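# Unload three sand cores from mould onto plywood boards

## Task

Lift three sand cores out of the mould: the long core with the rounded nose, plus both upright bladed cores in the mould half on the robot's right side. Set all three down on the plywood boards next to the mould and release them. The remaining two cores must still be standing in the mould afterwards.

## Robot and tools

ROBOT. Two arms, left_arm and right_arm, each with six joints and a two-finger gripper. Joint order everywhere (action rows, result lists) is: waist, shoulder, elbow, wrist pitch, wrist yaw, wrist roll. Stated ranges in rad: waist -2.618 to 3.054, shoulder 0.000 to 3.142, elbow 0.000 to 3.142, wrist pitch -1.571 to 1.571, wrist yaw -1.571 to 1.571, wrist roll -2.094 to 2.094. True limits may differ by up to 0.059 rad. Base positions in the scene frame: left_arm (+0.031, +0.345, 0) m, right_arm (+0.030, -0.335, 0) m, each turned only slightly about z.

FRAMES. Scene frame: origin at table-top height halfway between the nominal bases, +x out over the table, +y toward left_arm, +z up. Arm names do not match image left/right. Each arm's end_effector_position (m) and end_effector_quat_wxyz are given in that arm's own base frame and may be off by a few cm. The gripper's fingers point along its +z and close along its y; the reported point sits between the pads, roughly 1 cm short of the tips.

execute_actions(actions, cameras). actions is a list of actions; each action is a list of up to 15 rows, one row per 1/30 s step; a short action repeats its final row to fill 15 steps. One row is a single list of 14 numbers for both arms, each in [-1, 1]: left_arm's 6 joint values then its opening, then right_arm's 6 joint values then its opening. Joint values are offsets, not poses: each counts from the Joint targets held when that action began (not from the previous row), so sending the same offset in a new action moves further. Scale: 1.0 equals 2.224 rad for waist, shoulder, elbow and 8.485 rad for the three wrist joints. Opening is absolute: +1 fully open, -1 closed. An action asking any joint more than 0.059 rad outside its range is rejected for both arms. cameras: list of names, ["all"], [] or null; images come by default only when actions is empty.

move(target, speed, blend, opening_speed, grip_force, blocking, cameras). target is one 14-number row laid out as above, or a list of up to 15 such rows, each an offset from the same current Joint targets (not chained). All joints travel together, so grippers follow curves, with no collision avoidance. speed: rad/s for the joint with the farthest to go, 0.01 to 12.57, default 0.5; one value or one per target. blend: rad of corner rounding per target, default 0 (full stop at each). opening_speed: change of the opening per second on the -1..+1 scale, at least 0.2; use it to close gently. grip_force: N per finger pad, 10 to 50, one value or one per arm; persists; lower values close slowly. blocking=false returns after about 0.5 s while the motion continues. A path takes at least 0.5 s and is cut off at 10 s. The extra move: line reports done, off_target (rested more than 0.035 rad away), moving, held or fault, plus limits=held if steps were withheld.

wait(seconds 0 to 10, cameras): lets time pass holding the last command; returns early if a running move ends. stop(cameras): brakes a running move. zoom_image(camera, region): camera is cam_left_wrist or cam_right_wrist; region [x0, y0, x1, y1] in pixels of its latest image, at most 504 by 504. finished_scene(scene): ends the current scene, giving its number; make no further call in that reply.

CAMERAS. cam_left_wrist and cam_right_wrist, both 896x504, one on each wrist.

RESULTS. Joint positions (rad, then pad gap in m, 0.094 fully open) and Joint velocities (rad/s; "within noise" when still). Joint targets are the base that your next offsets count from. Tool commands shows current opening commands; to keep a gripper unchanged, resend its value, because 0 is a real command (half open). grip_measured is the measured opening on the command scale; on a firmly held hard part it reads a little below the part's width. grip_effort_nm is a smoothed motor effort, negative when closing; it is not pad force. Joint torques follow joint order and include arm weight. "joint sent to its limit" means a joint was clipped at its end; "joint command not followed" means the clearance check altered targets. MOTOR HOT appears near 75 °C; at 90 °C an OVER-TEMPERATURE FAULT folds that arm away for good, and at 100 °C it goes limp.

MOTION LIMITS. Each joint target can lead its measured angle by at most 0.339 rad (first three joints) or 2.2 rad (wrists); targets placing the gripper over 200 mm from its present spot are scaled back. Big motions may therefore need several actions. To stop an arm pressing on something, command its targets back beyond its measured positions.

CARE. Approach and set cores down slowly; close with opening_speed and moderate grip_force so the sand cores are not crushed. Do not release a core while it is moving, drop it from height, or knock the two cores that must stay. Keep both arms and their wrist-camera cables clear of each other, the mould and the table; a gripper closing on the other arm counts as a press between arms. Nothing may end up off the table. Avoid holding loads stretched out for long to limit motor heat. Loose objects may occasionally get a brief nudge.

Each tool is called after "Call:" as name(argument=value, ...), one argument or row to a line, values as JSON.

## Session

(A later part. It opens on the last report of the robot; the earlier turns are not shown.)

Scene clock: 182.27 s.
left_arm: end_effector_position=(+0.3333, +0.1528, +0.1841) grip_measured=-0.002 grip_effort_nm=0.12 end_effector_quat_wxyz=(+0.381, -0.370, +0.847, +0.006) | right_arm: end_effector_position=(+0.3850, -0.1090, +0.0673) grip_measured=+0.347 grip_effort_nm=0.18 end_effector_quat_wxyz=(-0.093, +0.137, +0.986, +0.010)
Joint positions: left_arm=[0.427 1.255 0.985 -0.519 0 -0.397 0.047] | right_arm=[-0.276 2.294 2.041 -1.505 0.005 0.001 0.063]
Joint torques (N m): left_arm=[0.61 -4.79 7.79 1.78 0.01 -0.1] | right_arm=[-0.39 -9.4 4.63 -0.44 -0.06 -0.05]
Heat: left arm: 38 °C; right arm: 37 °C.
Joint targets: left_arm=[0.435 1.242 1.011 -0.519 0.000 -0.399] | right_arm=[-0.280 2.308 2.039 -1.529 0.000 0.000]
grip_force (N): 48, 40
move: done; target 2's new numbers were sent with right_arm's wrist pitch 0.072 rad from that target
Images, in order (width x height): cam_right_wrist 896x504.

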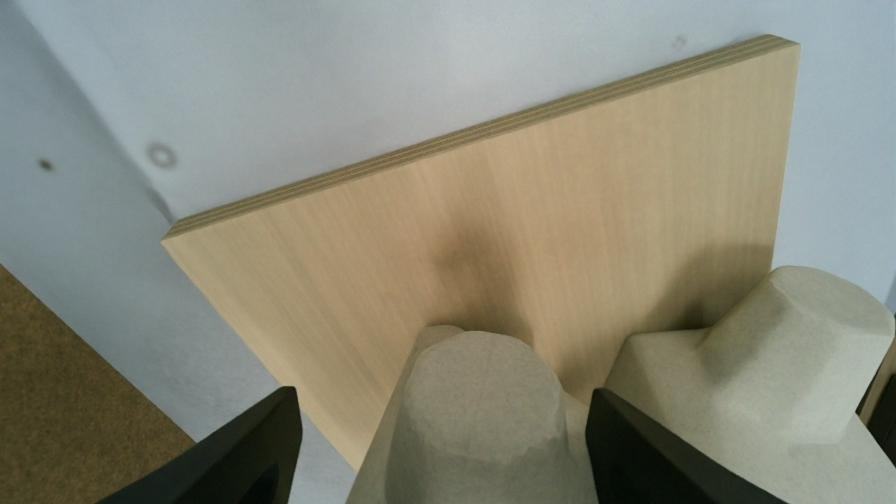

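Call:
move(
  target=[
    [0,0,0,0,0,0,0,0,-0.05,-0.025,0.006,0,0,0.35],
    [0,0,0,0,0,0,0,0,-0.16,-0.07,0.022,0,0,0.35],
  ],
  speed=0.25,
  blend=0.02,
  cameras=["cam_right_wrist"],
)

Scene clock: 187.43 s.
left_arm: end_effector_position=(+0.3333, +0.1528, +0.1841) grip_measured=-0.002 grip_effort_nm=0.13 end_effector_quat_wxyz=(+0.381, -0.370, +0.847, +0.006) | right_arm: end_effector_position=(+0.3904, -0.1108, +0.1503) grip_measured=+0.347 grip_effort_nm=0.17 end_effector_quat_wxyz=(+0.061, +0.138, +0.988, -0.012)
Joint positions: left_arm=[0.427 1.255 0.985 -0.519 0 -0.397 0.047] | right_arm=[-0.276 1.983 1.896 -1.36 0.007 0.001 0.063]
Joint torques (N m): left_arm=[0.59 -4.82 7.86 1.78 0.03 -0.08] | right_arm=[-0.4 -11.28 4.29 0.49 -0.07 -0.05]
Heat: left arm: 38 °C; right arm: 36 °C.
Joint targets: left_arm=[0.435 1.242 1.011 -0.519 0.000 -0.399] | right_arm=[-0.280 1.952 1.883 -1.342 0.000 0.000]
grip_force (N): 48, 40
move: done
Images, in order (width x height): cam_right_wrist 896x504.

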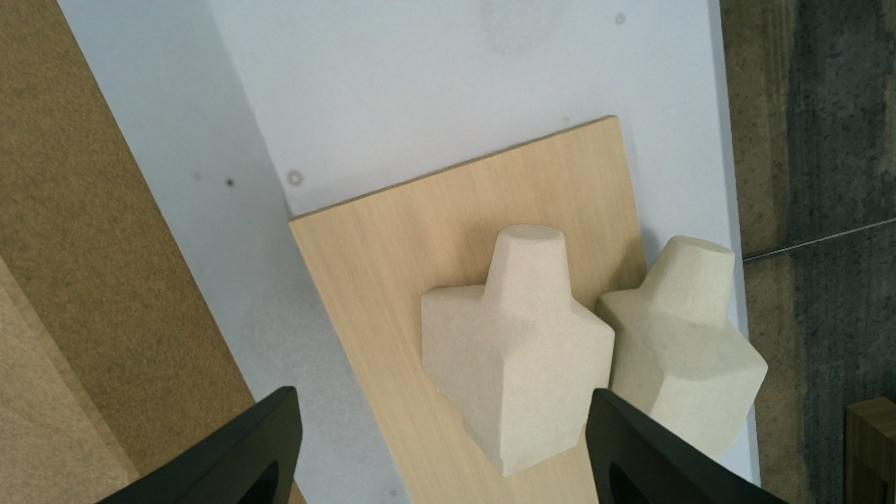

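Call:
finished_scene(
  scene=2,
)

The scene is finished: the task was done.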